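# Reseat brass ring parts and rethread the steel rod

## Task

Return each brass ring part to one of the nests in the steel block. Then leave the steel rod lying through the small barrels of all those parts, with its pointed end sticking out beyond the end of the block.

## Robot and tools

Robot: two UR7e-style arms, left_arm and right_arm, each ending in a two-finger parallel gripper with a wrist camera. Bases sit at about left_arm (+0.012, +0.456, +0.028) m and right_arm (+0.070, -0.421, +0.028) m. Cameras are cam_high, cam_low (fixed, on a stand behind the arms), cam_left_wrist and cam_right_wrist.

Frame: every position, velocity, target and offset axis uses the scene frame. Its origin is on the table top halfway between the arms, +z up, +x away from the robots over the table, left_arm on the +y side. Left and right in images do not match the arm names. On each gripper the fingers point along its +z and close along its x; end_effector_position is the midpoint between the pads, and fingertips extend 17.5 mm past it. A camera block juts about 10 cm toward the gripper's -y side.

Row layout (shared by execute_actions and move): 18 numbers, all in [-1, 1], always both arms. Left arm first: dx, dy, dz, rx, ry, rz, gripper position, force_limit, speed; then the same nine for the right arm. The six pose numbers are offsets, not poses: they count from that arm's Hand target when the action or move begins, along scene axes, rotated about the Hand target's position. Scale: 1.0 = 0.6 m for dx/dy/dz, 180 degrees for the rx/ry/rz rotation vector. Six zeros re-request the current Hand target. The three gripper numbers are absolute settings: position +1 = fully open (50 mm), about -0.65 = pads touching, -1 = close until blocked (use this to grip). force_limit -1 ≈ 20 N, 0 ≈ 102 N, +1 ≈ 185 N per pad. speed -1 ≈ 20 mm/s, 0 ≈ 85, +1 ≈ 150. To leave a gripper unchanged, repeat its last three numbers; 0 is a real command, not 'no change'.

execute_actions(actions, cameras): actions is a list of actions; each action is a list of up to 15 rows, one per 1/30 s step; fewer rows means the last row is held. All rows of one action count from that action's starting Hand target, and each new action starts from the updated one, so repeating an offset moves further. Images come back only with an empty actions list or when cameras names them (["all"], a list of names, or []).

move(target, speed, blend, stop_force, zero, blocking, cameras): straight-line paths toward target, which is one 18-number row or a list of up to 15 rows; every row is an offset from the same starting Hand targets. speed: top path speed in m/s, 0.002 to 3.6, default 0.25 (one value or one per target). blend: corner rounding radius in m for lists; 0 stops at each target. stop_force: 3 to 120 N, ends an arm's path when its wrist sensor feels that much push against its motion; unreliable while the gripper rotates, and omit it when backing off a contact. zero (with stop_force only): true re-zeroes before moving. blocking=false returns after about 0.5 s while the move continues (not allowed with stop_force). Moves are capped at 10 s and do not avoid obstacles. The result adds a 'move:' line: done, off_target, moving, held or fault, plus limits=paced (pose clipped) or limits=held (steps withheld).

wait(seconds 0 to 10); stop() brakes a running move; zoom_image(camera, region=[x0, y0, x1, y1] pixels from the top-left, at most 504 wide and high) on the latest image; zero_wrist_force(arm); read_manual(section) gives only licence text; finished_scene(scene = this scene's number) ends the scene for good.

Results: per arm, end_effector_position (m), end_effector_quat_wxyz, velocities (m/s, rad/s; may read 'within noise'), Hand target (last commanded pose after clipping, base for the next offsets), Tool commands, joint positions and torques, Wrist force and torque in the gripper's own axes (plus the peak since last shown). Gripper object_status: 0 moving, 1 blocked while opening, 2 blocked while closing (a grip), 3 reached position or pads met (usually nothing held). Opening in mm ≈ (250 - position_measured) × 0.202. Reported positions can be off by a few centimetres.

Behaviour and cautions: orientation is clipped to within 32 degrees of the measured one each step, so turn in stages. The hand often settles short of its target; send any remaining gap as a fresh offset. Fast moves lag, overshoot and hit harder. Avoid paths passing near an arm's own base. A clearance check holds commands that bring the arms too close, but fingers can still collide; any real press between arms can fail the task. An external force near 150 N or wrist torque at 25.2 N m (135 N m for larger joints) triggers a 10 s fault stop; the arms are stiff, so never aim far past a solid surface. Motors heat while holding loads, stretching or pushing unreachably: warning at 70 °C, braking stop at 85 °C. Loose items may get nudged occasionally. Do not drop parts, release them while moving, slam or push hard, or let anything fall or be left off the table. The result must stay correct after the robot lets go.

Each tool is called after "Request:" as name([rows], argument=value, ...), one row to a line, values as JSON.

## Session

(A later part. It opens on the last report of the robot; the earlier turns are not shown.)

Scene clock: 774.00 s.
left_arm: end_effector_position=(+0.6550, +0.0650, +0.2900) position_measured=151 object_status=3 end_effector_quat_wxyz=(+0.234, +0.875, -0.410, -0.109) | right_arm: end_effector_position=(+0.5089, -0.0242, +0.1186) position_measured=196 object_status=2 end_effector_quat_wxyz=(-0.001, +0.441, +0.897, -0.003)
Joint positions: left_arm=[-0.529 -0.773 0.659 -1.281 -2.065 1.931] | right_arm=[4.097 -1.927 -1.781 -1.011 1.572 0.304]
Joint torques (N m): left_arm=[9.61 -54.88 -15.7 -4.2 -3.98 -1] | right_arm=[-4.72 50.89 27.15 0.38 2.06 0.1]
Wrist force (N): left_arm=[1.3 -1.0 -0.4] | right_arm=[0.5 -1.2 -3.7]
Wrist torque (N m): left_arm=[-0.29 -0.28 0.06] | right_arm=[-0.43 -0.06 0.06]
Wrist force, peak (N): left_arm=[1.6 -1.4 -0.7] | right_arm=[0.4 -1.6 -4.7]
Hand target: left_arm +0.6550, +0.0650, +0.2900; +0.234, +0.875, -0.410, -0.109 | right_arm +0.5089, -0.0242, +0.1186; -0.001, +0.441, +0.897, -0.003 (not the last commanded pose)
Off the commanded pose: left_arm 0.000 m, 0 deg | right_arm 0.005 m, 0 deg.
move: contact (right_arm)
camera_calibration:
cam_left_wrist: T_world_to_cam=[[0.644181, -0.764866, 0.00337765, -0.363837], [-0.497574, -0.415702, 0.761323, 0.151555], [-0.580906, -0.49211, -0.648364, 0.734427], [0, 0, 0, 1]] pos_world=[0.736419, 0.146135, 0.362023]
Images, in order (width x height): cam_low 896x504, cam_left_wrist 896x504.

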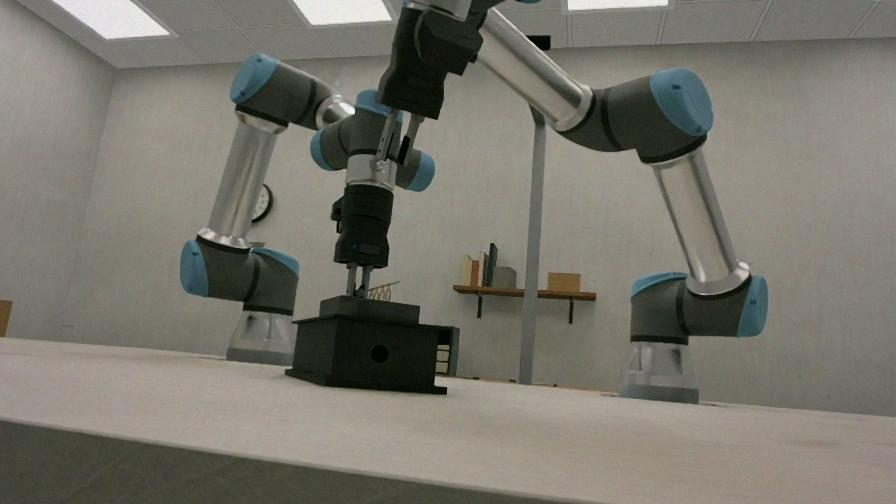

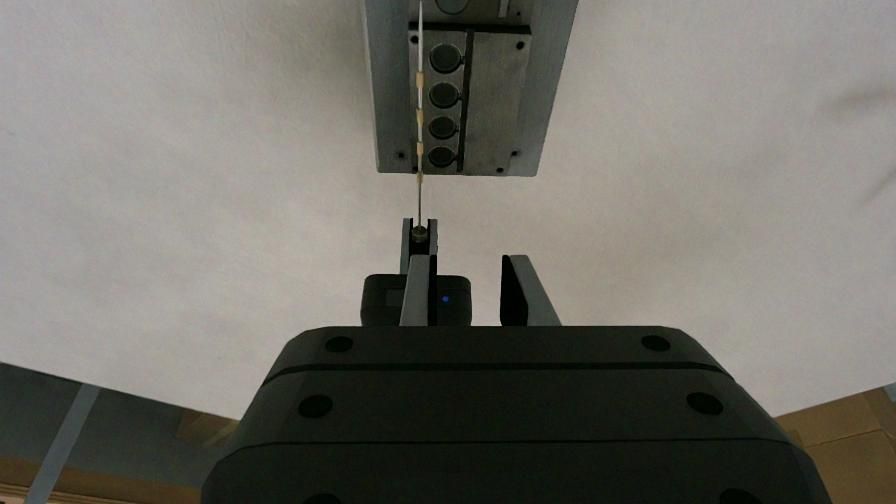

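Request:
move(target=[0,0,0,0,0,0,0.01,-1,0,0,0,0.005,-0.0034,0.0044,0,-0.97,0.2,-1], speed=0.03)

Request:
move(target=[0,0,0,0,0,0,0.01,-1,0,0,0,-0.012,0,0,0,-0.97,0.2,-1], speed=0.01, stop_force=3, cameras=["cam_low"])

Request:
zoom_image(camera="cam_low", region=[350, 265, 420, 315])

Scene clock: 818.30 s.
left_arm: end_effector_position=(+0.6550, +0.0650, +0.2900) position_measured=151 object_status=3 end_effector_quat_wxyz=(+0.234, +0.875, -0.410, -0.109) | right_arm: end_effector_position=(+0.5089, -0.0242, +0.1217) position_measured=196 object_status=2 end_effector_quat_wxyz=(-0.005, +0.441, +0.897, -0.011) end_effector_velocity=(+0.000, +0.000, -0.001) end_effector_angular_velocity=(+0.003, -0.002, +0.000)
Joint positions: left_arm=[-0.529 -0.773 0.659 -1.281 -2.065 1.931] | right_arm=[4.094 -1.93 -1.762 -1.043 1.577 0.302]
Joint velocities: left_arm=[within noise] | right_arm=[0 -0.001 -0.003 0.008 0 0]
Joint torques (N m): left_arm=[8.49 -51.62 -15.1 -4.29 -3.83 -0.92] | right_arm=[-8.2 32.66 14.96 4.85 0.94 -0.89]
Wrist force (N): left_arm=[1.3 -1.2 -0.7] | right_arm=[0.2 -0.3 -1.0]
Wrist torque (N m): left_arm=[-0.34 -0.27 0.06] | right_arm=[-0.33 -0.01 0.07]
Wrist force, peak (N): left_arm=[1.8 -1.3 -0.6] | right_arm=[0.3 -1.1 -3.9]
Hand target: left_arm +0.6550, +0.0650, +0.2900; +0.234, +0.875, -0.410, -0.109 | right_arm +0.5089, -0.0242, +0.1216; -0.005, +0.441, +0.897, -0.011
Off the commanded pose: left_arm 0.000 m, 0 deg | right_arm 0.000 m, 0 deg.
move: done

Scene clock: 819.67 s.
left_arm: end_effector_position=(+0.6550, +0.0650, +0.2900) position_measured=151 object_status=3 end_effector_quat_wxyz=(+0.234, +0.875, -0.410, -0.109) | right_arm: end_effector_position=(+0.5089, -0.0242, +0.1187) position_measured=196 object_status=2 end_effector_quat_wxyz=(-0.005, +0.441, +0.897, -0.011)
Joint positions: left_arm=[-0.529 -0.773 0.659 -1.281 -2.065 1.931] | right_arm=[4.094 -1.934 -1.766 -1.036 1.577 0.302]
Joint torques (N m): left_arm=[9.1 -51.08 -15.48 -4.31 -3.9 -1.04] | right_arm=[-5.37 50.61 26.75 0 1.52 0.44]
Wrist force (N): left_arm=[1.2 -1.3 -0.7] | right_arm=[0.6 -1.1 -4.3]
Wrist torque (N m): left_arm=[-0.35 -0.26 0.06] | right_arm=[-0.64 -0.04 0.05]
Wrist force, peak (N): left_arm=[1.8 -1.3 -0.6] | right_arm=[0.8 -2.1 -7.5]
Hand target: left_arm +0.6550, +0.0650, +0.2900; +0.234, +0.875, -0.410, -0.109 | right_arm +0.5089, -0.0242, +0.1187; -0.005, +0.441, +0.897, -0.011 (not the last commanded pose)
Off the commanded pose: left_arm 0.000 m, 0 deg | right_arm 0.004 m, 0 deg.
move: contact (right_arm)
Images, in order (width x height): cam_low 896x504.

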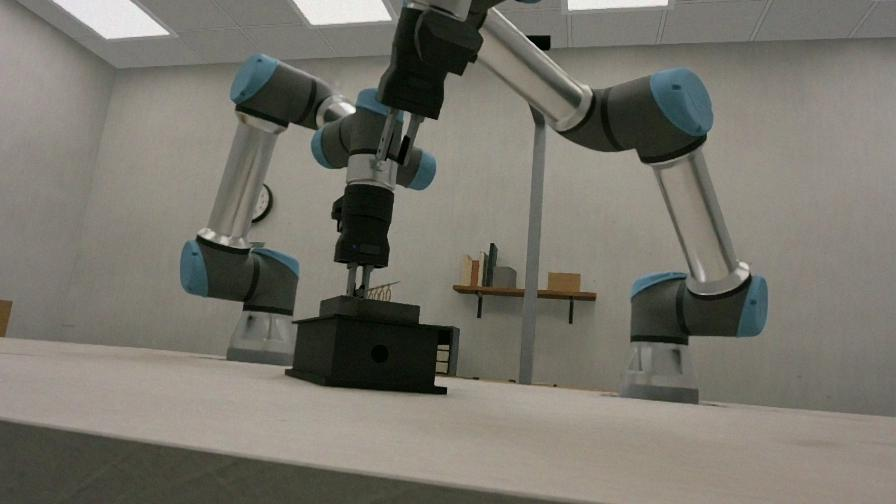

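Scaled by 7.200.

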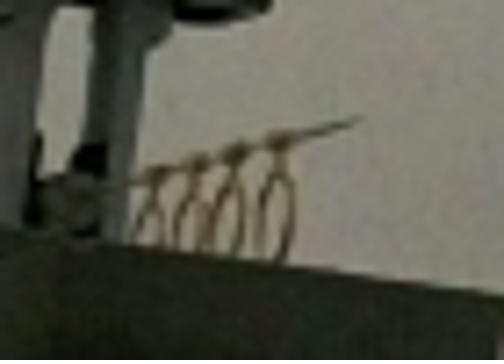

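Request:
move(target=[0,0,0,0,0,0,0.01,-1,0,0,0,0.0015,0,0,0,-0.97,0.2,-1], speed=0.01)

Request:
move(target=[0,0,0,0,0,0,0.01,-1,0,0,0,0.0015,0,0,0,-0.97,0.2,-1], speed=0.01)

Request:
move(target=[0,0,0,0,0,0,0.01,-1,0,0,0,0.0015,0,0,0,-0.97,0.2,-1], speed=0.01)

Scene clock: 831.10 s.
left_arm: end_effector_position=(+0.6550, +0.0650, +0.2900) position_measured=151 object_status=3 end_effector_quat_wxyz=(+0.234, +0.875, -0.410, -0.109) | right_arm: end_effector_position=(+0.5089, -0.0242, +0.1197) position_measured=196 object_status=2 end_effector_quat_wxyz=(-0.005, +0.441, +0.897, -0.011)
Joint positions: left_arm=[-0.529 -0.773 0.659 -1.281 -2.065 1.931] | right_arm=[4.094 -1.933 -1.764 -1.038 1.577 0.302]
Joint torques (N m): left_arm=[9.01 -48.91 -14.85 -4.28 -3.87 -1.08] | right_arm=[-10.09 50.17 26.1 0.69 2.38 -0.81]
Wrist force (N): left_arm=[1.3 -1.0 -0.6] | right_arm=[0.5 -0.2 -2.2]
Wrist torque (N m): left_arm=[-0.29 -0.28 0.06] | right_arm=[-0.50 -0.06 0.07]
Wrist force, peak (N): left_arm=[1.6 -1.3 -0.8] | right_arm=[0.5 -1.2 -4.4]
Hand target: left_arm +0.6550, +0.0650, +0.2900; +0.234, +0.875, -0.410, -0.109 | right_arm +0.5089, -0.0242, +0.1196; -0.005, +0.441, +0.897, -0.011
Off the commanded pose: left_arm 0.000 m, 0 deg | right_arm 0.000 m, 0 deg.
move: done

Scene clock: 831.80 s.
left_arm: end_effector_position=(+0.6550, +0.0650, +0.2900) position_measured=151 object_status=3 end_effector_quat_wxyz=(+0.234, +0.875, -0.410, -0.109) | right_arm: end_effector_position=(+0.5089, -0.0242, +0.1206) position_measured=196 object_status=2 end_effector_quat_wxyz=(-0.005, +0.441, +0.897, -0.011)
Joint positions: left_arm=[-0.529 -0.773 0.659 -1.281 -2.065 1.931] | right_arm=[4.094 -1.932 -1.763 -1.04 1.577 0.302]
Joint torques (N m): left_arm=[8.62 -48.64 -15.47 -4.27 -3.89 -0.98] | right_arm=[-10.97 50.58 26.35 0.77 2.49 -1.03]
Wrist force (N): left_arm=[1.2 -1.3 -0.8] | right_arm=[0.2 0.0 -1.5]
Wrist torque (N m): left_arm=[-0.35 -0.26 0.05] | right_arm=[-0.39 -0.02 0.07]
Wrist force, peak (N): left_arm=[1.7 -1.1 -0.8] | right_arm=[0.4 0.0 -2.2]
Hand target: left_arm +0.6550, +0.0650, +0.2900; +0.234, +0.875, -0.410, -0.109 | right_arm +0.5089, -0.0242, +0.1205; -0.005, +0.441, +0.897, -0.011
Off the commanded pose: left_arm 0.000 m, 0 deg | right_arm 0.000 m, 0 deg.
move: done

Scene clock: 832.50 s.
left_arm: end_effector_position=(+0.6550, +0.0650, +0.2900) position_measured=151 object_status=3 end_effector_quat_wxyz=(+0.234, +0.875, -0.410, -0.109) | right_arm: end_effector_position=(+0.5089, -0.0242, +0.1215) position_measured=196 object_status=2 end_effector_quat_wxyz=(-0.005, +0.441, +0.897, -0.011)
Joint positions: left_arm=[-0.529 -0.773 0.659 -1.281 -2.065 1.931] | right_arm=[4.094 -1.931 -1.762 -1.042 1.577 0.302]
Joint torques (N m): left_arm=[8.07 -48.53 -14.88 -4.25 -3.88 -0.99] | right_arm=[-11.71 51.13 27.02 0.95 2.53 -1.24]
Wrist force (N): left_arm=[1.4 -1.3 -0.6] | right_arm=[0.2 -0.1 -0.6]
Wrist torque (N m): left_arm=[-0.35 -0.29 0.06] | right_arm=[-0.29 0.00 0.07]
Wrist force, peak (N): left_arm=[1.5 -1.3 -0.8] | right_arm=[0.5 0.1 -1.5]
Hand target: left_arm +0.6550, +0.0650, +0.2900; +0.234, +0.875, -0.410, -0.109 | right_arm +0.5089, -0.0242, +0.1214; -0.005, +0.441, +0.897, -0.011
Off the commanded pose: left_arm 0.000 m, 0 deg | right_arm 0.000 m, 0 deg.
move: done

Request:
move(target=[0,0,0,0,0,0,0.01,-1,0,0,0,0.003,0.0041,-0.0053,0,-0.97,0.2,-1], speed=0.03)

Request:
move(target=[0,0,0,0,0,0,0.01,-1,0,0,0,-0.012,0,0,0,-0.97,0.2,-1], speed=0.01, stop_force=3, cameras=["cam_low"])

Request:
zoom_image(camera="cam_low", region=[350, 265, 420, 315])

Scene clock: 850.10 s.
left_arm: end_effector_position=(+0.6550, +0.0650, +0.2900) position_measured=151 object_status=3 end_effector_quat_wxyz=(+0.234, +0.875, -0.410, -0.109) | right_arm: end_effector_position=(+0.5089, -0.0242, +0.1233) position_measured=196 object_status=2 end_effector_quat_wxyz=(+0.000, +0.441, +0.897, -0.001) end_effector_velocity=(+0.000, +0.000, +0.000) end_effector_angular_velocity=(-0.002, +0.002, +0.000)
Joint positions: left_arm=[-0.529 -0.773 0.659 -1.281 -2.065 1.931] | right_arm=[4.097 -1.919 -1.779 -1.016 1.571 0.305]
Joint velocities: left_arm=[within noise] | right_arm=[0 -0.001 0.003 -0.005 0 0]
Joint torques (N m): left_arm=[7.75 -48.22 -15.4 -4.25 -3.93 -1.01] | right_arm=[5.73 33.43 29.86 0.99 -0.29 0.81]
Wrist force (N): left_arm=[1.3 -1.1 -0.8] | right_arm=[0.5 -0.3 0.9]
Wrist torque (N m): left_arm=[-0.32 -0.28 0.06] | right_arm=[-0.02 -0.05 -0.03]
Wrist force, peak (N): left_arm=[1.6 -1.7 -0.6] | right_arm=[0.6 -0.6 1.0]
Hand target: left_arm +0.6550, +0.0650, +0.2900; +0.234, +0.875, -0.410, -0.109 | right_arm +0.5089, -0.0242, +0.1232; +0.000, +0.441, +0.897, -0.001
Off the commanded pose: left_arm 0.000 m, 0 deg | right_arm 0.000 m, 0 deg.
move: done

Scene clock: 851.60 s.
left_arm: end_effector_position=(+0.6550, +0.0650, +0.2900) position_measured=151 object_status=3 end_effector_quat_wxyz=(+0.234, +0.875, -0.410, -0.109) | right_arm: end_effector_position=(+0.5089, -0.0241, +0.1187) position_measured=196 object_status=2 end_effector_quat_wxyz=(+0.000, +0.441, +0.897, -0.001)
Joint positions: left_arm=[-0.529 -0.773 0.659 -1.281 -2.065 1.931] | right_arm=[4.097 -1.925 -1.784 -1.006 1.571 0.305]
Joint torques (N m): left_arm=[7.52 -48.29 -15.27 -4.17 -3.91 -1.07] | right_arm=[-0.43 51.91 28.1 0.56 2.09 -0.47]
Wrist force (N): left_arm=[1.4 -1.1 -0.7] | right_arm=[0.3 -0.8 -2.2]
Wrist torque (N m): left_arm=[-0.31 -0.29 0.06] | right_arm=[-0.30 -0.03 -0.02]
Wrist force, peak (N): left_arm=[1.5 -1.7 -0.8] | right_arm=[0.5 -1.3 -3.3]
Hand target: left_arm +0.6550, +0.0650, +0.2900; +0.234, +0.875, -0.410, -0.109 | right_arm +0.5089, -0.0241, +0.1187; +0.000, +0.441, +0.897, -0.001 (not the last commanded pose)
Off the commanded pose: left_arm 0.000 m, 0 deg | right_arm 0.003 m, 0 deg.
move: contact (right_arm)
Images, in order (width x height): cam_low 896x504.

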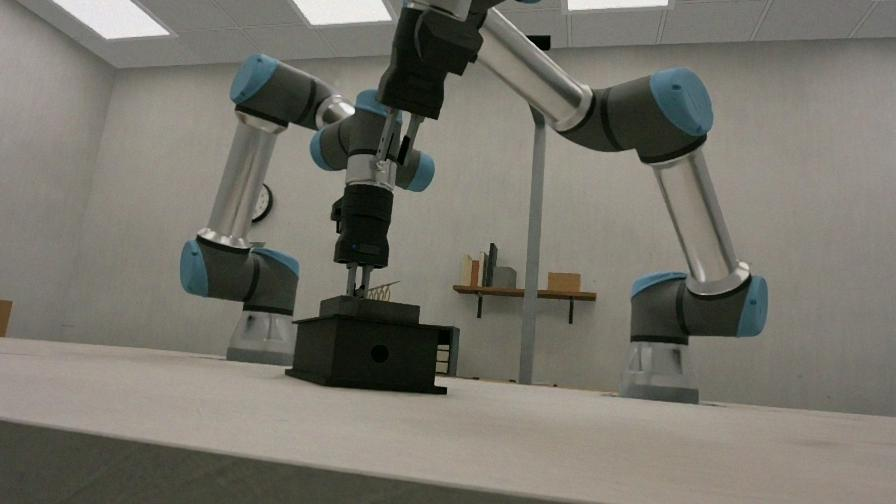

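Scaled by 7.200.

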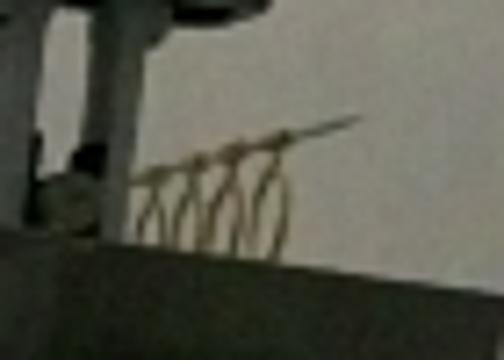

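Request:
move(target=[0,0,0,0,0,0,0.01,-1,0,0,0,0.0027,0,0,0,-0.97,0.2,-1], speed=0.015)

Request:
move([
  [0,0,0,0,0,0,0.01,-1,0,0.0046,-0.0059,-0.0015,0,0,0,-0.97,0.2,-1],
  [0,0,0,0,0,0,0.01,-1,0,0.0082,-0.0105,-0.0032,0,0,0,-0.97,0.2,-1],
  [0,0,0,0,0,0,0.01,-1,0,0.0108,-0.0138,-0.0052,0,0,0,-0.97,0.2,-1],
  [0,0,0,0,0,0,0.01,-1,0,0.0128,-0.0164,-0.0065,0,0,0,-0.97,0.2,-1],
], speed=0.015, stop_force=4, cameras=["cam_left_wrist", "cam_low", "cam_high"])

Request:
zoom_image(camera="cam_left_wrist", region=[380, 10, 500, 190])

Request:
zoom_image(camera="cam_high", region=[430, 245, 510, 305])

Scene clock: 877.57 s.
left_arm: end_effector_position=(+0.6550, +0.0650, +0.2900) position_measured=151 object_status=3 end_effector_quat_wxyz=(+0.234, +0.875, -0.410, -0.109) | right_arm: end_effector_position=(+0.5089, -0.0241, +0.1204) position_measured=196 object_status=2 end_effector_quat_wxyz=(+0.000, +0.441, +0.897, -0.001)
Joint positions: left_arm=[-0.529 -0.773 0.659 -1.281 -2.065 1.931] | right_arm=[4.097 -1.923 -1.782 -1.01 1.571 0.305]
Joint torques (N m): left_arm=[6.67 -48.79 -15.28 -4.33 -3.88 -0.92] | right_arm=[-1.17 50.33 27.18 1.94 1.16 1.27]
Wrist force (N): left_arm=[1.2 -1.4 -0.6] | right_arm=[0.4 -0.6 1.1]
Wrist torque (N m): left_arm=[-0.36 -0.26 0.06] | right_arm=[-0.10 -0.04 -0.03]
Wrist force, peak (N): left_arm=[1.5 -1.5 -0.6] | right_arm=[0.5 -0.7 -2.4]
Hand target: left_arm +0.6550, +0.0650, +0.2900; +0.234, +0.875, -0.410, -0.109 | right_arm +0.5089, -0.0241, +0.1203; +0.000, +0.441, +0.897, -0.001
Off the commanded pose: left_arm 0.000 m, 0 deg | right_arm 0.000 m, 0 deg.
move: done

Scene clock: 879.57 s.
left_arm: end_effector_position=(+0.6550, +0.0650, +0.2900) position_measured=151 object_status=3 end_effector_quat_wxyz=(+0.234, +0.875, -0.410, -0.109) | right_arm: end_effector_position=(+0.5166, -0.0340, +0.1164) position_measured=196 object_status=2 end_effector_quat_wxyz=(+0.000, +0.441, +0.897, -0.001)
Joint positions: left_arm=[-0.529 -0.773 0.659 -1.281 -2.065 1.931] | right_arm=[4.076 -1.927 -1.789 -0.999 1.571 0.284]
Joint torques (N m): left_arm=[6.97 -48.74 -15.3 -4.14 -3.84 -0.97] | right_arm=[11.76 41.93 26.66 0.51 -1.75 1.47]
Wrist force (N): left_arm=[1.2 -1.5 -0.7] | right_arm=[-1.3 -1.5 -4.1]
Wrist torque (N m): left_arm=[-0.37 -0.27 0.06] | right_arm=[-0.48 -0.05 0.18]
Wrist force, peak (N): left_arm=[1.5 -1.5 -0.5] | right_arm=[-1.4 -1.2 -4.3]
Hand target: left_arm +0.6550, +0.0650, +0.2900; +0.234, +0.875, -0.410, -0.109 | right_arm +0.5166, -0.0340, +0.1164; +0.000, +0.441, +0.897, -0.001
Off the commanded pose: left_arm 0.000 m, 0 deg | right_arm 0.000 m, 0 deg.
move: done
camera_calibration:
cam_left_wrist: T_world_to_cam=[[0.644181, -0.764866, 0.00337765, -0.363837], [-0.497574, -0.415702, 0.761323, 0.151555], [-0.580906, -0.49211, -0.648364, 0.734427], [0, 0, 0, 1]] pos_world=[0.736419, 0.146135, 0.362023]
Images, in order (width x height): cam_high 896x504, cam_low 896x504, cam_left_wrist 896x504.

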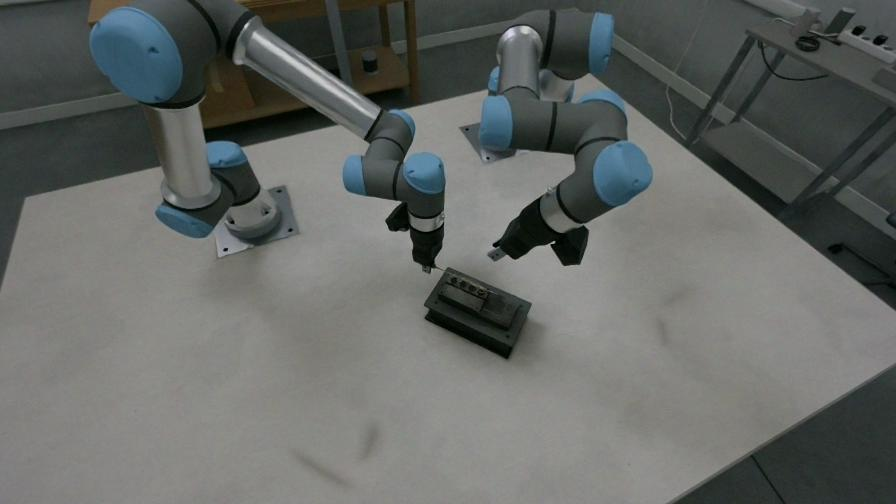

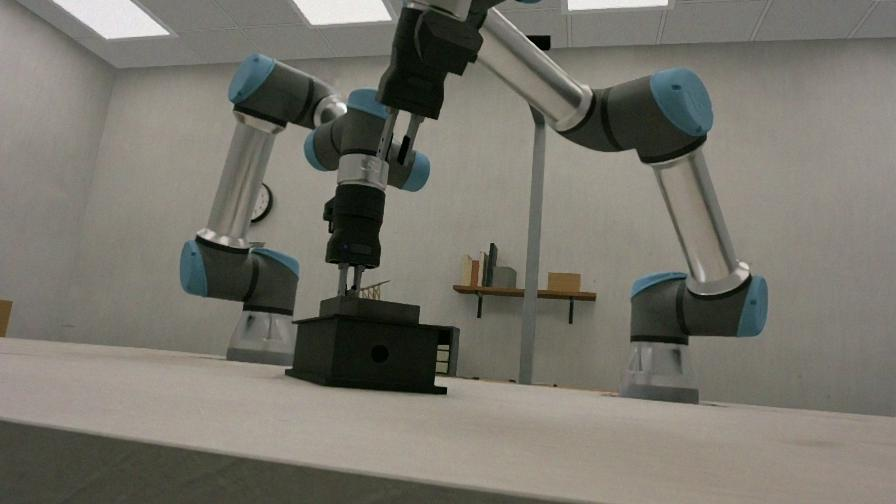

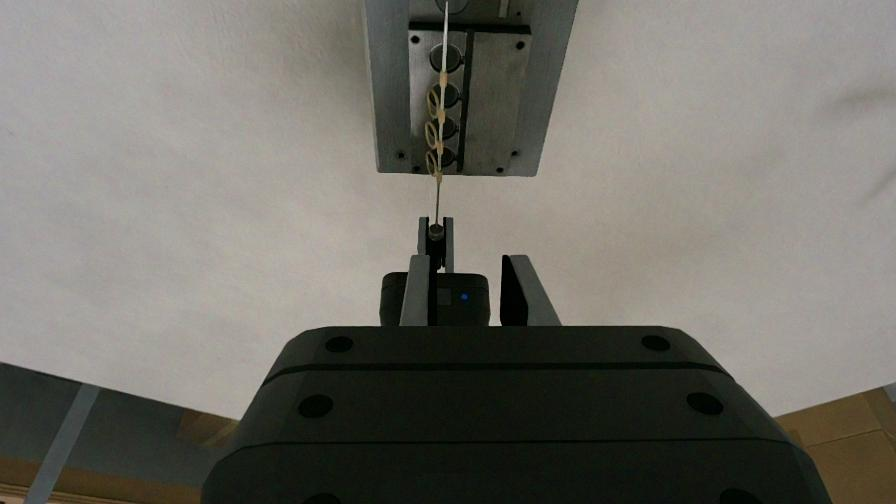

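Scaled by 2.800.

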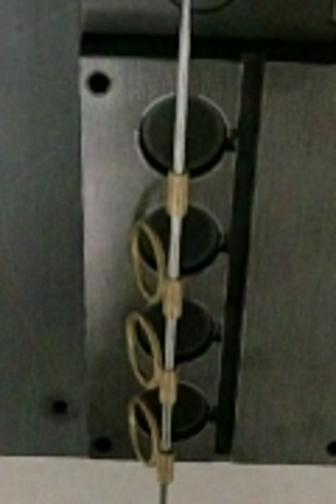

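Scaled by 6.300.

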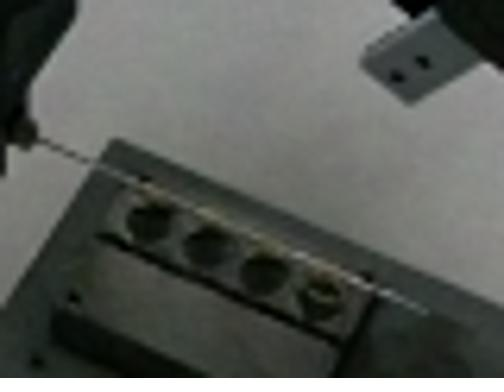

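Request:
move([
  [0,0,0,0,0,0,0.01,-1,0,0,0,0.012,0,0,0,-0.97,0.2,-1],
  [0,0,0,0,0,0,0.01,-1,0,-0.0128,0.0164,0.012,-0.0019,0.0024,0,-0.97,0.2,-1],
], speed=0.03)

Request:
move(target=[0,0,0,0,0,0,0.01,-1,0,0,0,-0.012,0,0,0,-0.97,0.2,-1], speed=0.01, stop_force=3, cameras=["cam_left_wrist"])

Request:
zoom_image(camera="cam_left_wrist", region=[380, 10, 500, 190])

Scene clock: 894.77 s.
left_arm: end_effector_position=(+0.6550, +0.0650, +0.2900) position_measured=151 object_status=3 end_effector_quat_wxyz=(+0.234, +0.875, -0.410, -0.109) | right_arm: end_effector_position=(+0.5087, -0.0240, +0.1236) position_measured=196 object_status=2 end_effector_quat_wxyz=(-0.003, +0.441, +0.897, -0.006) end_effector_velocity=(+0.001, -0.002, +0.000) end_effector_angular_velocity=(+0.001, +0.000, +0.002)
Joint positions: left_arm=[-0.529 -0.773 0.659 -1.281 -2.065 1.931] | right_arm=[4.096 -1.923 -1.77 -1.032 1.574 0.304]
Joint velocities: left_arm=[within noise] | right_arm=[-0.003 0 -0.002 0.002 0 -0.005]
Joint torques (N m): left_arm=[6.47 -48.83 -16.31 -4.27 -3.86 -0.9] | right_arm=[-12.57 40.34 14.83 5.45 1.36 -1.51]
Wrist force (N): left_arm=[1.2 -1.1 -0.4] | right_arm=[0.5 -0.5 1.0]
Wrist torque (N m): left_arm=[-0.32 -0.26 0.06] | right_arm=[-0.05 -0.04 -0.01]
Wrist force, peak (N): left_arm=[1.4 -1.5 -0.9] | right_arm=[-1.4 -1.4 -4.4]
Hand target: left_arm +0.6550, +0.0650, +0.2900; +0.234, +0.875, -0.410, -0.109 | right_arm +0.5089, -0.0241, +0.1236; -0.002, +0.441, +0.897, -0.006
Off the commanded pose: left_arm 0.000 m, 0 deg | right_arm 0.000 m, 0 deg.
move: done

Scene clock: 896.30 s.
left_arm: end_effector_position=(+0.6550, +0.0650, +0.2900) position_measured=151 object_status=3 end_effector_quat_wxyz=(+0.234, +0.875, -0.410, -0.109) | right_arm: end_effector_position=(+0.5089, -0.0241, +0.1188) position_measured=196 object_status=2 end_effector_quat_wxyz=(-0.002, +0.441, +0.897, -0.006)
Joint positions: left_arm=[-0.529 -0.773 0.659 -1.281 -2.065 1.931] | right_arm=[4.096 -1.929 -1.776 -1.019 1.574 0.304]
Joint torques (N m): left_arm=[6.31 -48.36 -15.59 -4.22 -3.87 -1.11] | right_arm=[-10.09 51.44 26.83 0.16 -0.15 -1.34]
Wrist force (N): left_arm=[1.5 -1.0 -0.6] | right_arm=[0.5 -0.5 -3.2]
Wrist torque (N m): left_arm=[-0.30 -0.30 0.06] | right_arm=[-0.40 -0.06 0.00]
Wrist force, peak (N): left_arm=[1.7 -1.4 -0.6] | right_arm=[0.3 -1.4 -4.9]
Hand target: left_arm +0.6550, +0.0650, +0.2900; +0.234, +0.875, -0.410, -0.109 | right_arm +0.5089, -0.0241, +0.1188; -0.002, +0.441, +0.897, -0.006 (not the last commanded pose)
Off the commanded pose: left_arm 0.000 m, 0 deg | right_arm 0.002 m, 0 deg.
move: contact (right_arm)
camera_calibration:
cam_left_wrist: T_world_to_cam=[[0.644181, -0.764866, 0.00337765, -0.363837], [-0.497574, -0.415702, 0.761323, 0.151555], [-0.580906, -0.49211, -0.648364, 0.734427], [0, 0, 0, 1]] pos_world=[0.736419, 0.146135, 0.362023]
Images, in order (width x height): cam_left_wrist 896x504.

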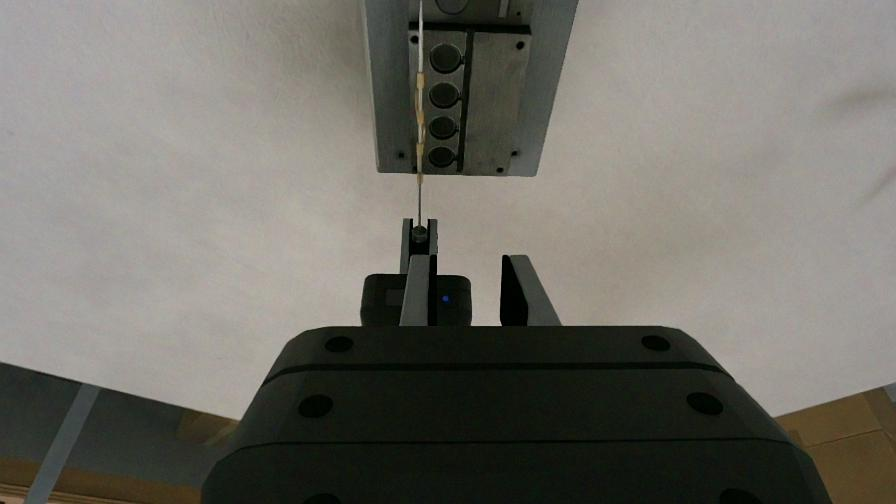

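Scaled by 2.800.

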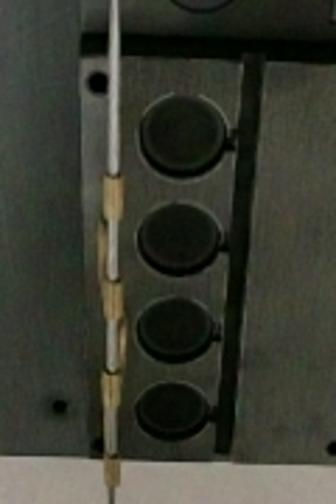

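Request:
move(target=[0,0,0,0,0,0,0.01,-1,0,0,0,0.0042,-0.0017,0.0022,0,-0.97,0.2,-1], speed=0.03, cameras=["cam_left_wrist"])

Request:
zoom_image(camera="cam_left_wrist", region=[400, 50, 440, 190])

Scene clock: 921.73 s.
left_arm: end_effector_position=(+0.6550, +0.0650, +0.2900) position_measured=151 object_status=3 end_effector_quat_wxyz=(+0.234, +0.875, -0.410, -0.109) | right_arm: end_effector_position=(+0.5089, -0.0241, +0.1214) position_measured=196 object_status=2 end_effector_quat_wxyz=(-0.004, +0.441, +0.897, -0.010)
Joint positions: left_arm=[-0.529 -0.773 0.659 -1.281 -2.065 1.931] | right_arm=[4.095 -1.93 -1.765 -1.038 1.577 0.302]
Joint torques (N m): left_arm=[5.54 -48.55 -15.58 -4.22 -3.9 -0.93] | right_arm=[-10.49 26.92 13.47 4.95 1.71 -1.11]
Wrist force (N): left_arm=[1.1 -1.2 -0.6] | right_arm=[0.4 -0.2 -0.4]
Wrist torque (N m): left_arm=[-0.34 -0.24 0.06] | right_arm=[-0.24 -0.03 0.06]
Wrist force, peak (N): left_arm=[1.5 -1.6 -0.4] | right_arm=[0.7 -0.5 -3.6]
Hand target: left_arm +0.6550, +0.0650, +0.2900; +0.234, +0.875, -0.410, -0.109 | right_arm +0.5089, -0.0241, +0.1213; -0.004, +0.441, +0.897, -0.010
Off the commanded pose: left_arm 0.000 m, 0 deg | right_arm 0.000 m, 0 deg.
move: done
camera_calibration:
cam_left_wrist: T_world_to_cam=[[0.644181, -0.764866, 0.00337765, -0.363837], [-0.497574, -0.415702, 0.761323, 0.151555], [-0.580906, -0.49211, -0.648364, 0.734427], [0, 0, 0, 1]] pos_world=[0.736419, 0.146135, 0.362023]
Images, in order (width x height): cam_left_wrist 896x504.

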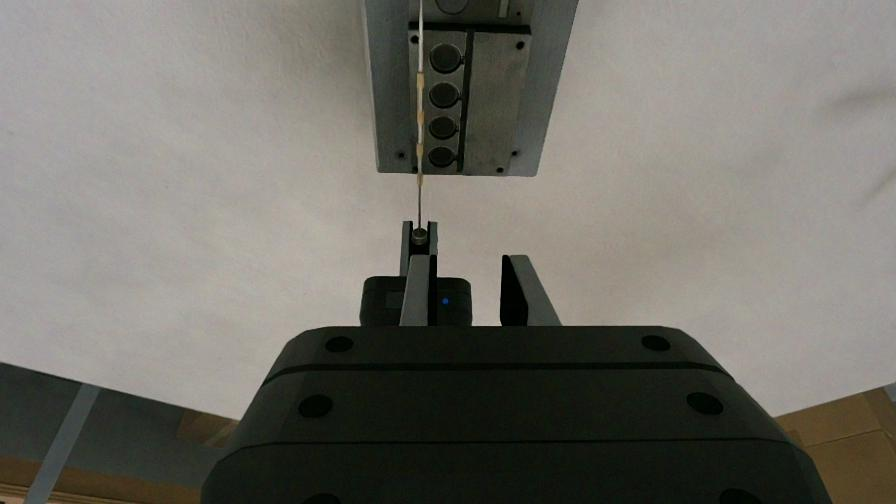

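Scaled by 3.600.

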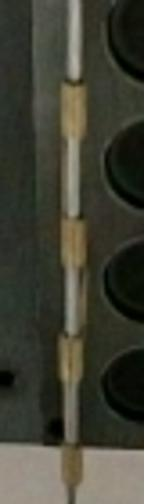

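Request:
wait(seconds=0.1, cameras=["cam_low", "cam_high"])

Request:
zoom_image(camera="cam_low", region=[350, 270, 400, 310])

Request:
zoom_image(camera="cam_high", region=[430, 250, 500, 300])

Scene clock: 937.43 s.
left_arm: end_effector_position=(+0.6550, +0.0650, +0.2900) position_measured=151 object_status=3 end_effector_quat_wxyz=(+0.234, +0.875, -0.410, -0.109) | right_arm: end_effector_position=(+0.5089, -0.0241, +0.1213) position_measured=196 object_status=2 end_effector_quat_wxyz=(-0.004, +0.441, +0.897, -0.010)
Joint positions: left_arm=[-0.529 -0.773 0.659 -1.281 -2.065 1.931] | right_arm=[4.095 -1.93 -1.765 -1.038 1.577 0.302]
Joint torques (N m): left_arm=[5.39 -49.05 -15.9 -4.12 -3.84 -0.99] | right_arm=[7.04 27.61 14.64 4.68 -2.14 1.34]
Wrist force (N): left_arm=[1.2 -1.0 -0.5] | right_arm=[0.5 -0.3 -0.5]
Wrist torque (N m): left_arm=[-0.30 -0.27 0.06] | right_arm=[-0.27 -0.04 0.06]
Wrist force, peak (N): left_arm=[1.7 -1.4 -0.5] | right_arm=[0.8 -0.1 -0.4]
Hand target: left_arm +0.6550, +0.0650, +0.2900; +0.234, +0.875, -0.410, -0.109 | right_arm +0.5089, -0.0241, +0.1213; -0.004, +0.441, +0.897, -0.010
Tool commands: left_gripper/position=+0.01 left_gripper/force_limit=-1.0 left_gripper/speed=+0.0 right_gripper/position=-0.97 right_gripper/force_limit=+0.2 right_gripper/speed=-1.0
Off the commanded pose: left_arm 0.000 m, 0 deg | right_arm 0.000 m, 0 deg.
wait: 0.10 s; at rest from the start
Images, in order (width x height): cam_high 896x504, cam_low 896x504.

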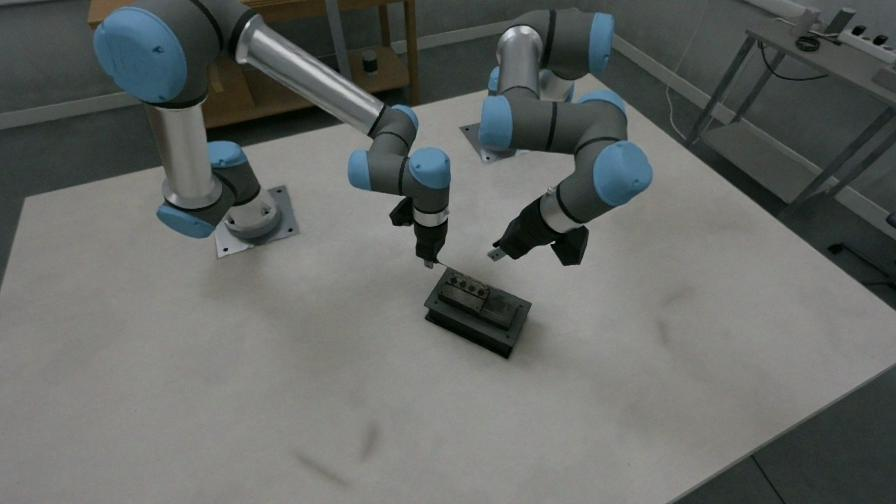

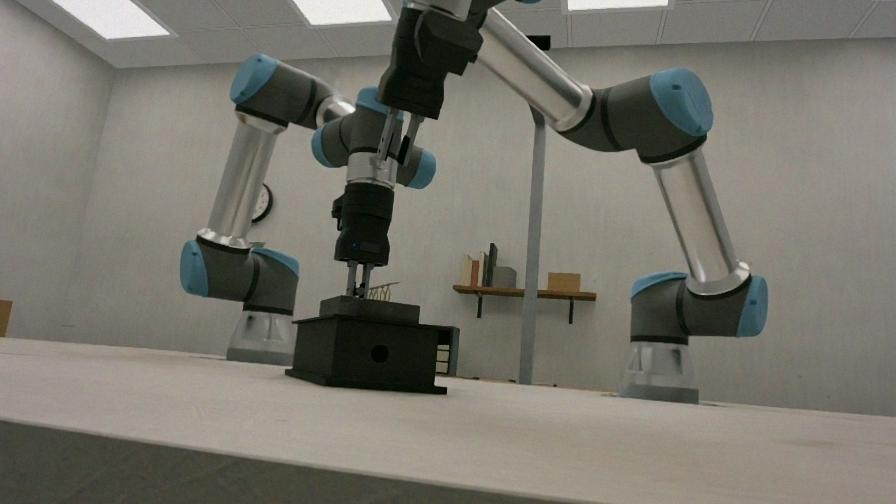

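Scaled by 10.080.

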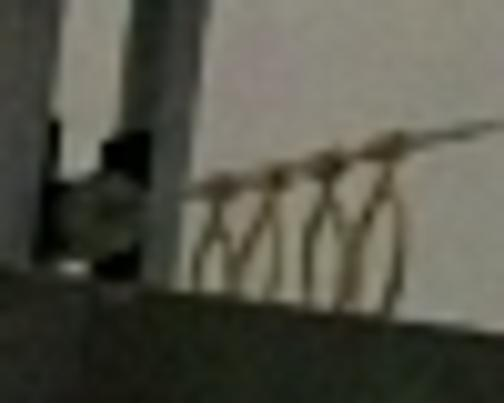

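Scaled by 7.200.

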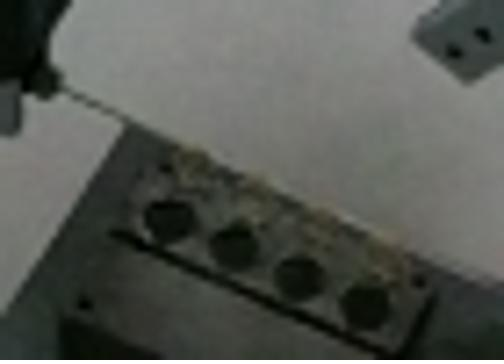

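Request:
move([
  [0,0,0,0,0,0,0.01,-1,0,0.0031,-0.0039,-0.0018,0,0,0,-0.97,0.2,-1],
  [0,0,0,0,0,0,0.01,-1,0,0.0057,-0.0072,-0.0025,0,0,0,-0.97,0.2,-1],
  [0,0,0,0,0,0,0.01,-1,0,0.0082,-0.0105,-0.0037,0,0,0,-0.97,0.2,-1],
  [0,0,0,0,0,0,0.01,-1,0,0.0108,-0.0138,-0.0052,0,0,0,-0.97,0.2,-1],
], speed=0.012, cameras=["cam_left_wrist"])

Request:
zoom_image(camera="cam_left_wrist", region=[380, 10, 500, 190])

Scene clock: 948.30 s.
left_arm: end_effector_position=(+0.6550, +0.0650, +0.2900) position_measured=151 object_status=3 end_effector_quat_wxyz=(+0.234, +0.875, -0.410, -0.109) | right_arm: end_effector_position=(+0.5155, -0.0325, +0.1181) position_measured=196 object_status=2 end_effector_quat_wxyz=(-0.004, +0.441, +0.897, -0.010)
Joint positions: left_arm=[-0.529 -0.773 0.659 -1.281 -2.065 1.931] | right_arm=[4.077 -1.932 -1.771 -1.03 1.576 0.285]
Joint torques (N m): left_arm=[5.22 -48.45 -15.29 -4.12 -3.84 -0.97] | right_arm=[5.71 28.96 17.93 3.33 -1.81 0.65]
Wrist force (N): left_arm=[1.5 -1.3 -0.4] | right_arm=[-0.9 -1.0 -3.7]
Wrist torque (N m): left_arm=[-0.35 -0.31 0.06] | right_arm=[-0.55 -0.01 0.17]
Wrist force, peak (N): left_arm=[1.8 -1.3 -0.7] | right_arm=[-0.9 -0.8 -3.8]
Hand target: left_arm +0.6550, +0.0650, +0.2900; +0.234, +0.875, -0.410, -0.109 | right_arm +0.5154, -0.0324, +0.1182; -0.004, +0.441, +0.897, -0.010
Off the commanded pose: left_arm 0.000 m, 0 deg | right_arm 0.000 m, 0 deg.
move: done
camera_calibration:
cam_left_wrist: T_world_to_cam=[[0.644181, -0.764866, 0.00337765, -0.363837], [-0.497574, -0.415702, 0.761323, 0.151555], [-0.580906, -0.49211, -0.648364, 0.734427], [0, 0, 0, 1]] pos_world=[0.736419, 0.146135, 0.362023]
Images, in order (width x height): cam_left_wrist 896x504.

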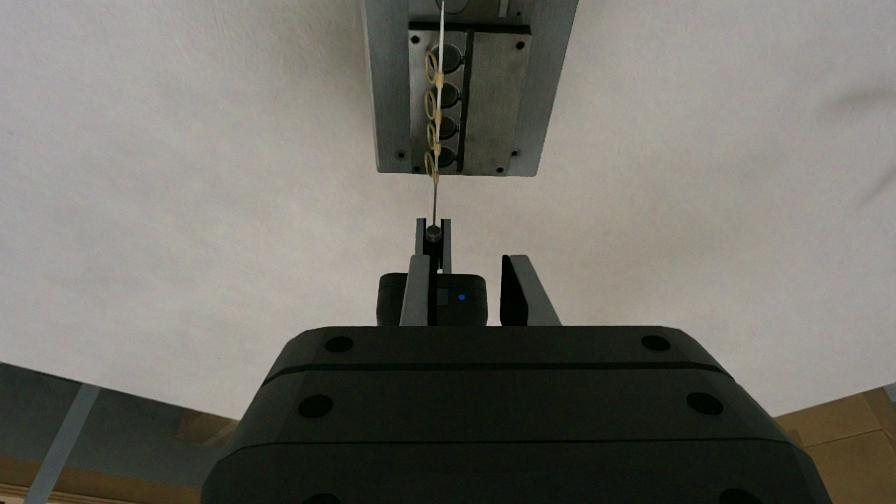

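Scaled by 2.800.

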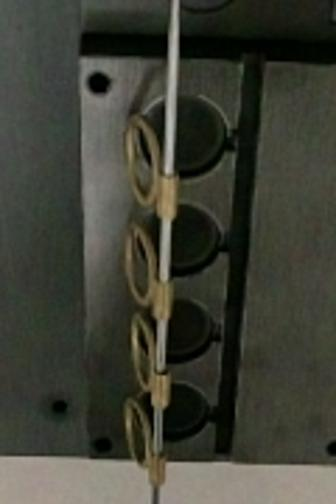

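Request:
move([
  [0,0,0,0,0,0,0.01,-1,0,0.0021,-0.0026,-0.0017,0,0,0,-0.97,0.2,-1],
  [0,0,0,0,0,0,0.01,-1,0,0.0082,-0.0105,-0.0052,0,0,0,-0.97,0.2,-1],
], speed=0.012, cameras=["cam_left_wrist"])

Request:
zoom_image(camera="cam_left_wrist", region=[380, 10, 500, 190])

Scene clock: 959.63 s.
left_arm: end_effector_position=(+0.6550, +0.0650, +0.2900) position_measured=151 object_status=3 end_effector_quat_wxyz=(+0.234, +0.875, -0.410, -0.109) | right_arm: end_effector_position=(+0.5204, -0.0388, +0.1150) position_measured=196 object_status=2 end_effector_quat_wxyz=(-0.004, +0.441, +0.897, -0.010)
Joint positions: left_arm=[-0.529 -0.773 0.659 -1.281 -2.065 1.931] | right_arm=[4.064 -1.936 -1.775 -1.022 1.576 0.272]
Joint torques (N m): left_arm=[4.21 -48.6 -15.99 -4.23 -3.93 -0.98] | right_arm=[4.21 29.89 17.89 3.92 -1.71 0.21]
Wrist force (N): left_arm=[1.4 -1.1 -0.4] | right_arm=[-1.5 -0.5 -1.6]
Wrist torque (N m): left_arm=[-0.31 -0.29 0.06] | right_arm=[-0.33 -0.05 0.27]
Wrist force, peak (N): left_arm=[1.6 -1.5 -0.7] | right_arm=[-1.3 -1.2 -4.4]
Hand target: left_arm +0.6550, +0.0650, +0.2900; +0.234, +0.875, -0.410, -0.109 | right_arm +0.5203, -0.0387, +0.1150; -0.004, +0.441, +0.897, -0.010
Off the commanded pose: left_arm 0.000 m, 0 deg | right_arm 0.000 m, 0 deg.
move: done
camera_calibration:
cam_left_wrist: T_world_to_cam=[[0.644181, -0.764866, 0.00337765, -0.363837], [-0.497574, -0.415702, 0.761323, 0.151555], [-0.580906, -0.49211, -0.648364, 0.734427], [0, 0, 0, 1]] pos_world=[0.736419, 0.146135, 0.362023]
Images, in order (width x height): cam_left_wrist 896x504.

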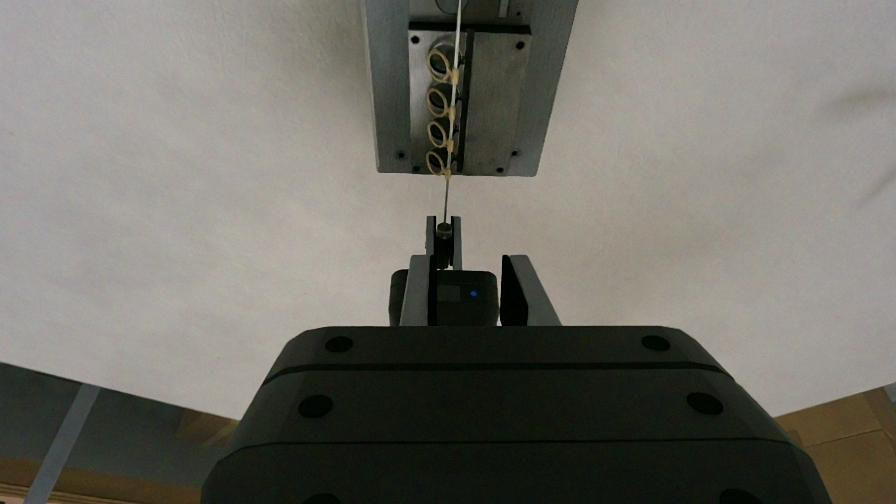

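Scaled by 2.800.

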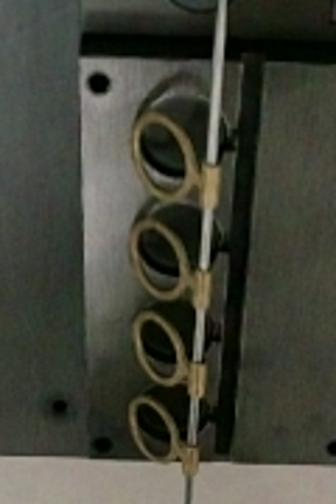

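Request:
move([
  [0,0,0,0,0,0,0.01,-1,0,0.0051,-0.0066,-0.0055,0,0,0,-0.97,0.2,-1],
  [0,0,0,0,0,0,0.01,-1,0,0.0092,-0.0118,-0.0122,0,0,0,-0.97,0.2,-1],
], speed=0.012, cameras=["cam_left_wrist", "cam_low"])

Request:
zoom_image(camera="cam_left_wrist", region=[380, 10, 500, 190])

Request:
zoom_image(camera="cam_low", region=[320, 270, 450, 320])

Scene clock: 971.33 s.
left_arm: end_effector_position=(+0.6550, +0.0650, +0.2900) position_measured=151 object_status=3 end_effector_quat_wxyz=(+0.234, +0.875, -0.410, -0.109) | right_arm: end_effector_position=(+0.5259, -0.0458, +0.1076) position_measured=196 object_status=2 end_effector_quat_wxyz=(-0.004, +0.441, +0.897, -0.010)
Joint positions: left_arm=[-0.529 -0.773 0.659 -1.281 -2.065 1.931] | right_arm=[4.049 -1.945 -1.784 -1.004 1.576 0.257]
Joint torques (N m): left_arm=[3.96 -48.57 -15.68 -4.24 -3.96 -0.88] | right_arm=[-0.48 37.32 21.45 3.33 -2.28 -0.14]
Wrist force (N): left_arm=[1.3 -1.4 -0.6] | right_arm=[0.4 -0.7 1.1]
Wrist torque (N m): left_arm=[-0.36 -0.28 0.06] | right_arm=[-0.08 -0.03 0.06]
Wrist force, peak (N): left_arm=[1.8 -1.5 -0.7] | right_arm=[-1.8 -0.7 -1.9]
Hand target: left_arm +0.6550, +0.0650, +0.2900; +0.234, +0.875, -0.410, -0.109 | right_arm +0.5258, -0.0458, +0.1077; -0.004, +0.441, +0.897, -0.010
Off the commanded pose: left_arm 0.000 m, 0 deg | right_arm 0.000 m, 0 deg.
move: done
camera_calibration:
cam_left_wrist: T_world_to_cam=[[0.644181, -0.764866, 0.00337765, -0.363837], [-0.497574, -0.415702, 0.761323, 0.151555], [-0.580906, -0.49211, -0.648364, 0.734427], [0, 0, 0, 1]] pos_world=[0.736419, 0.146135, 0.362023]
Images, in order (width x height): cam_low 896x504, cam_left_wrist 896x504.

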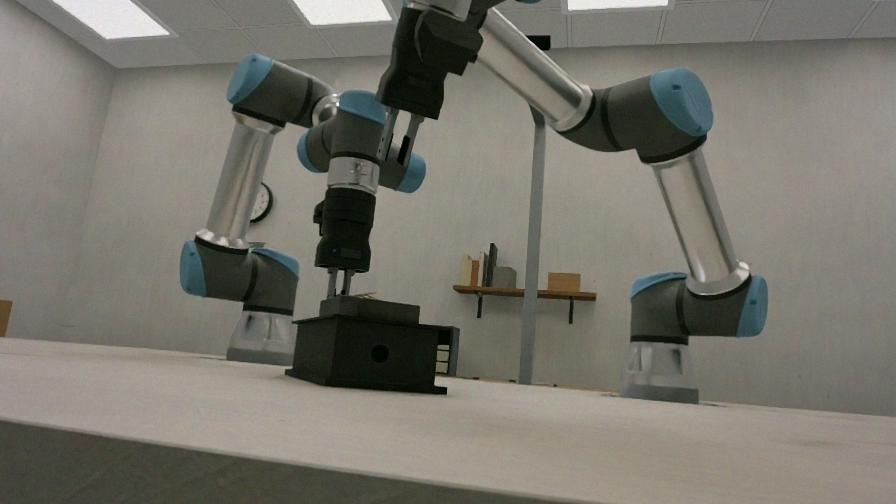

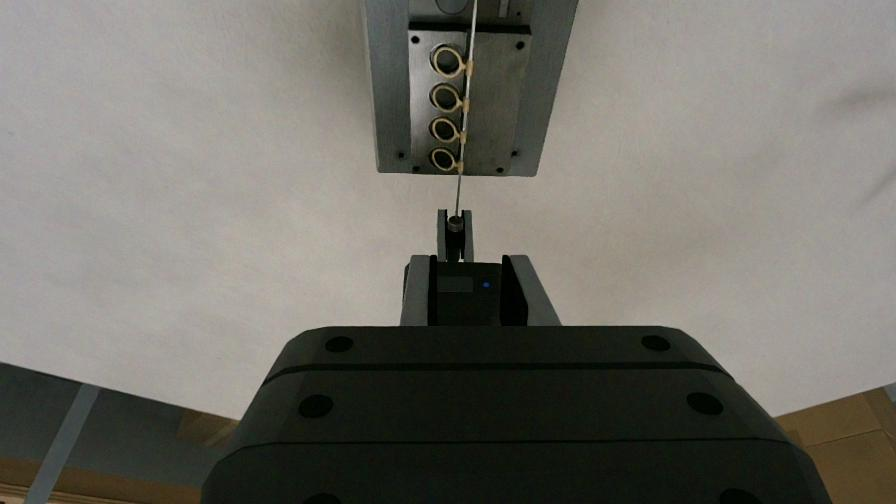

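Scaled by 2.800.

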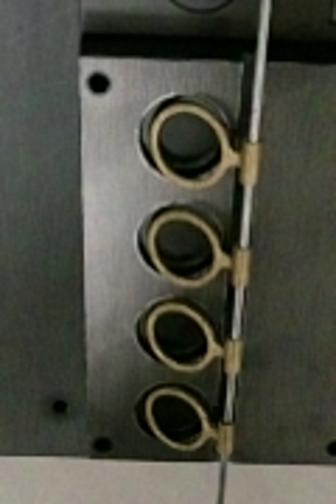

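Scaled by 3.877.

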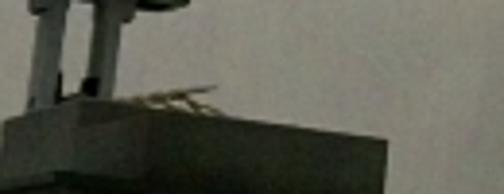

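Request:
zoom_image(camera="cam_left_wrist", region=[440, 16, 500, 76])

Request:
zoom_image(camera="cam_left_wrist", region=[430, 76, 490, 136])

Request:
zoom_image(camera="cam_left_wrist", region=[420, 130, 480, 190])

Scaled by 8.400.

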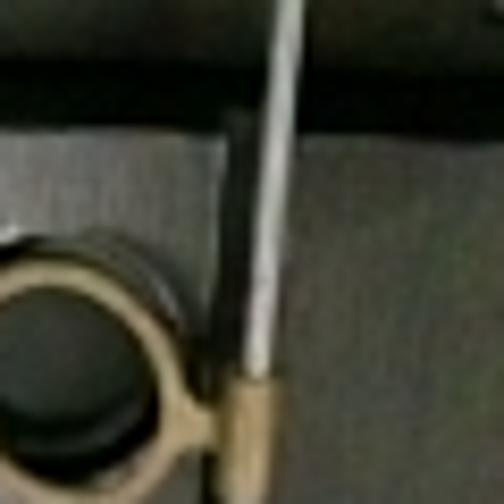

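Scaled by 8.400.

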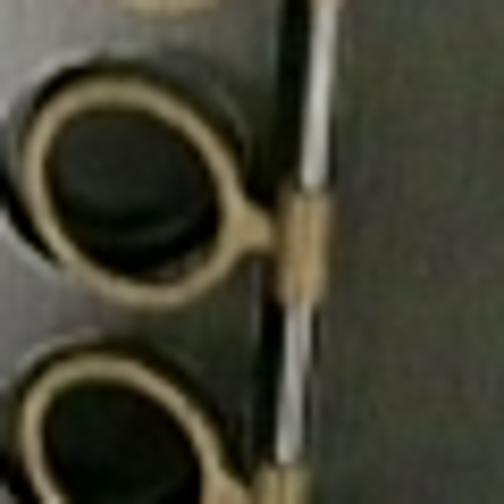

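Scaled by 8.400.

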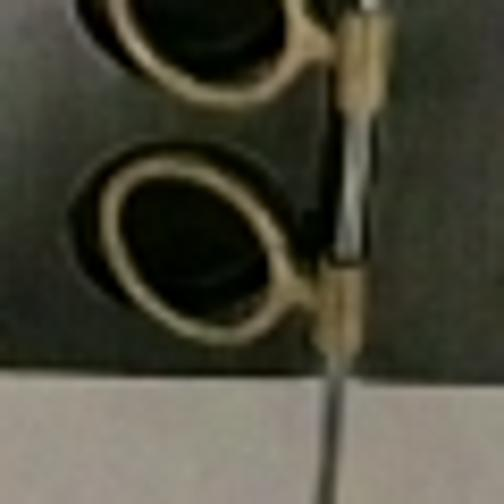

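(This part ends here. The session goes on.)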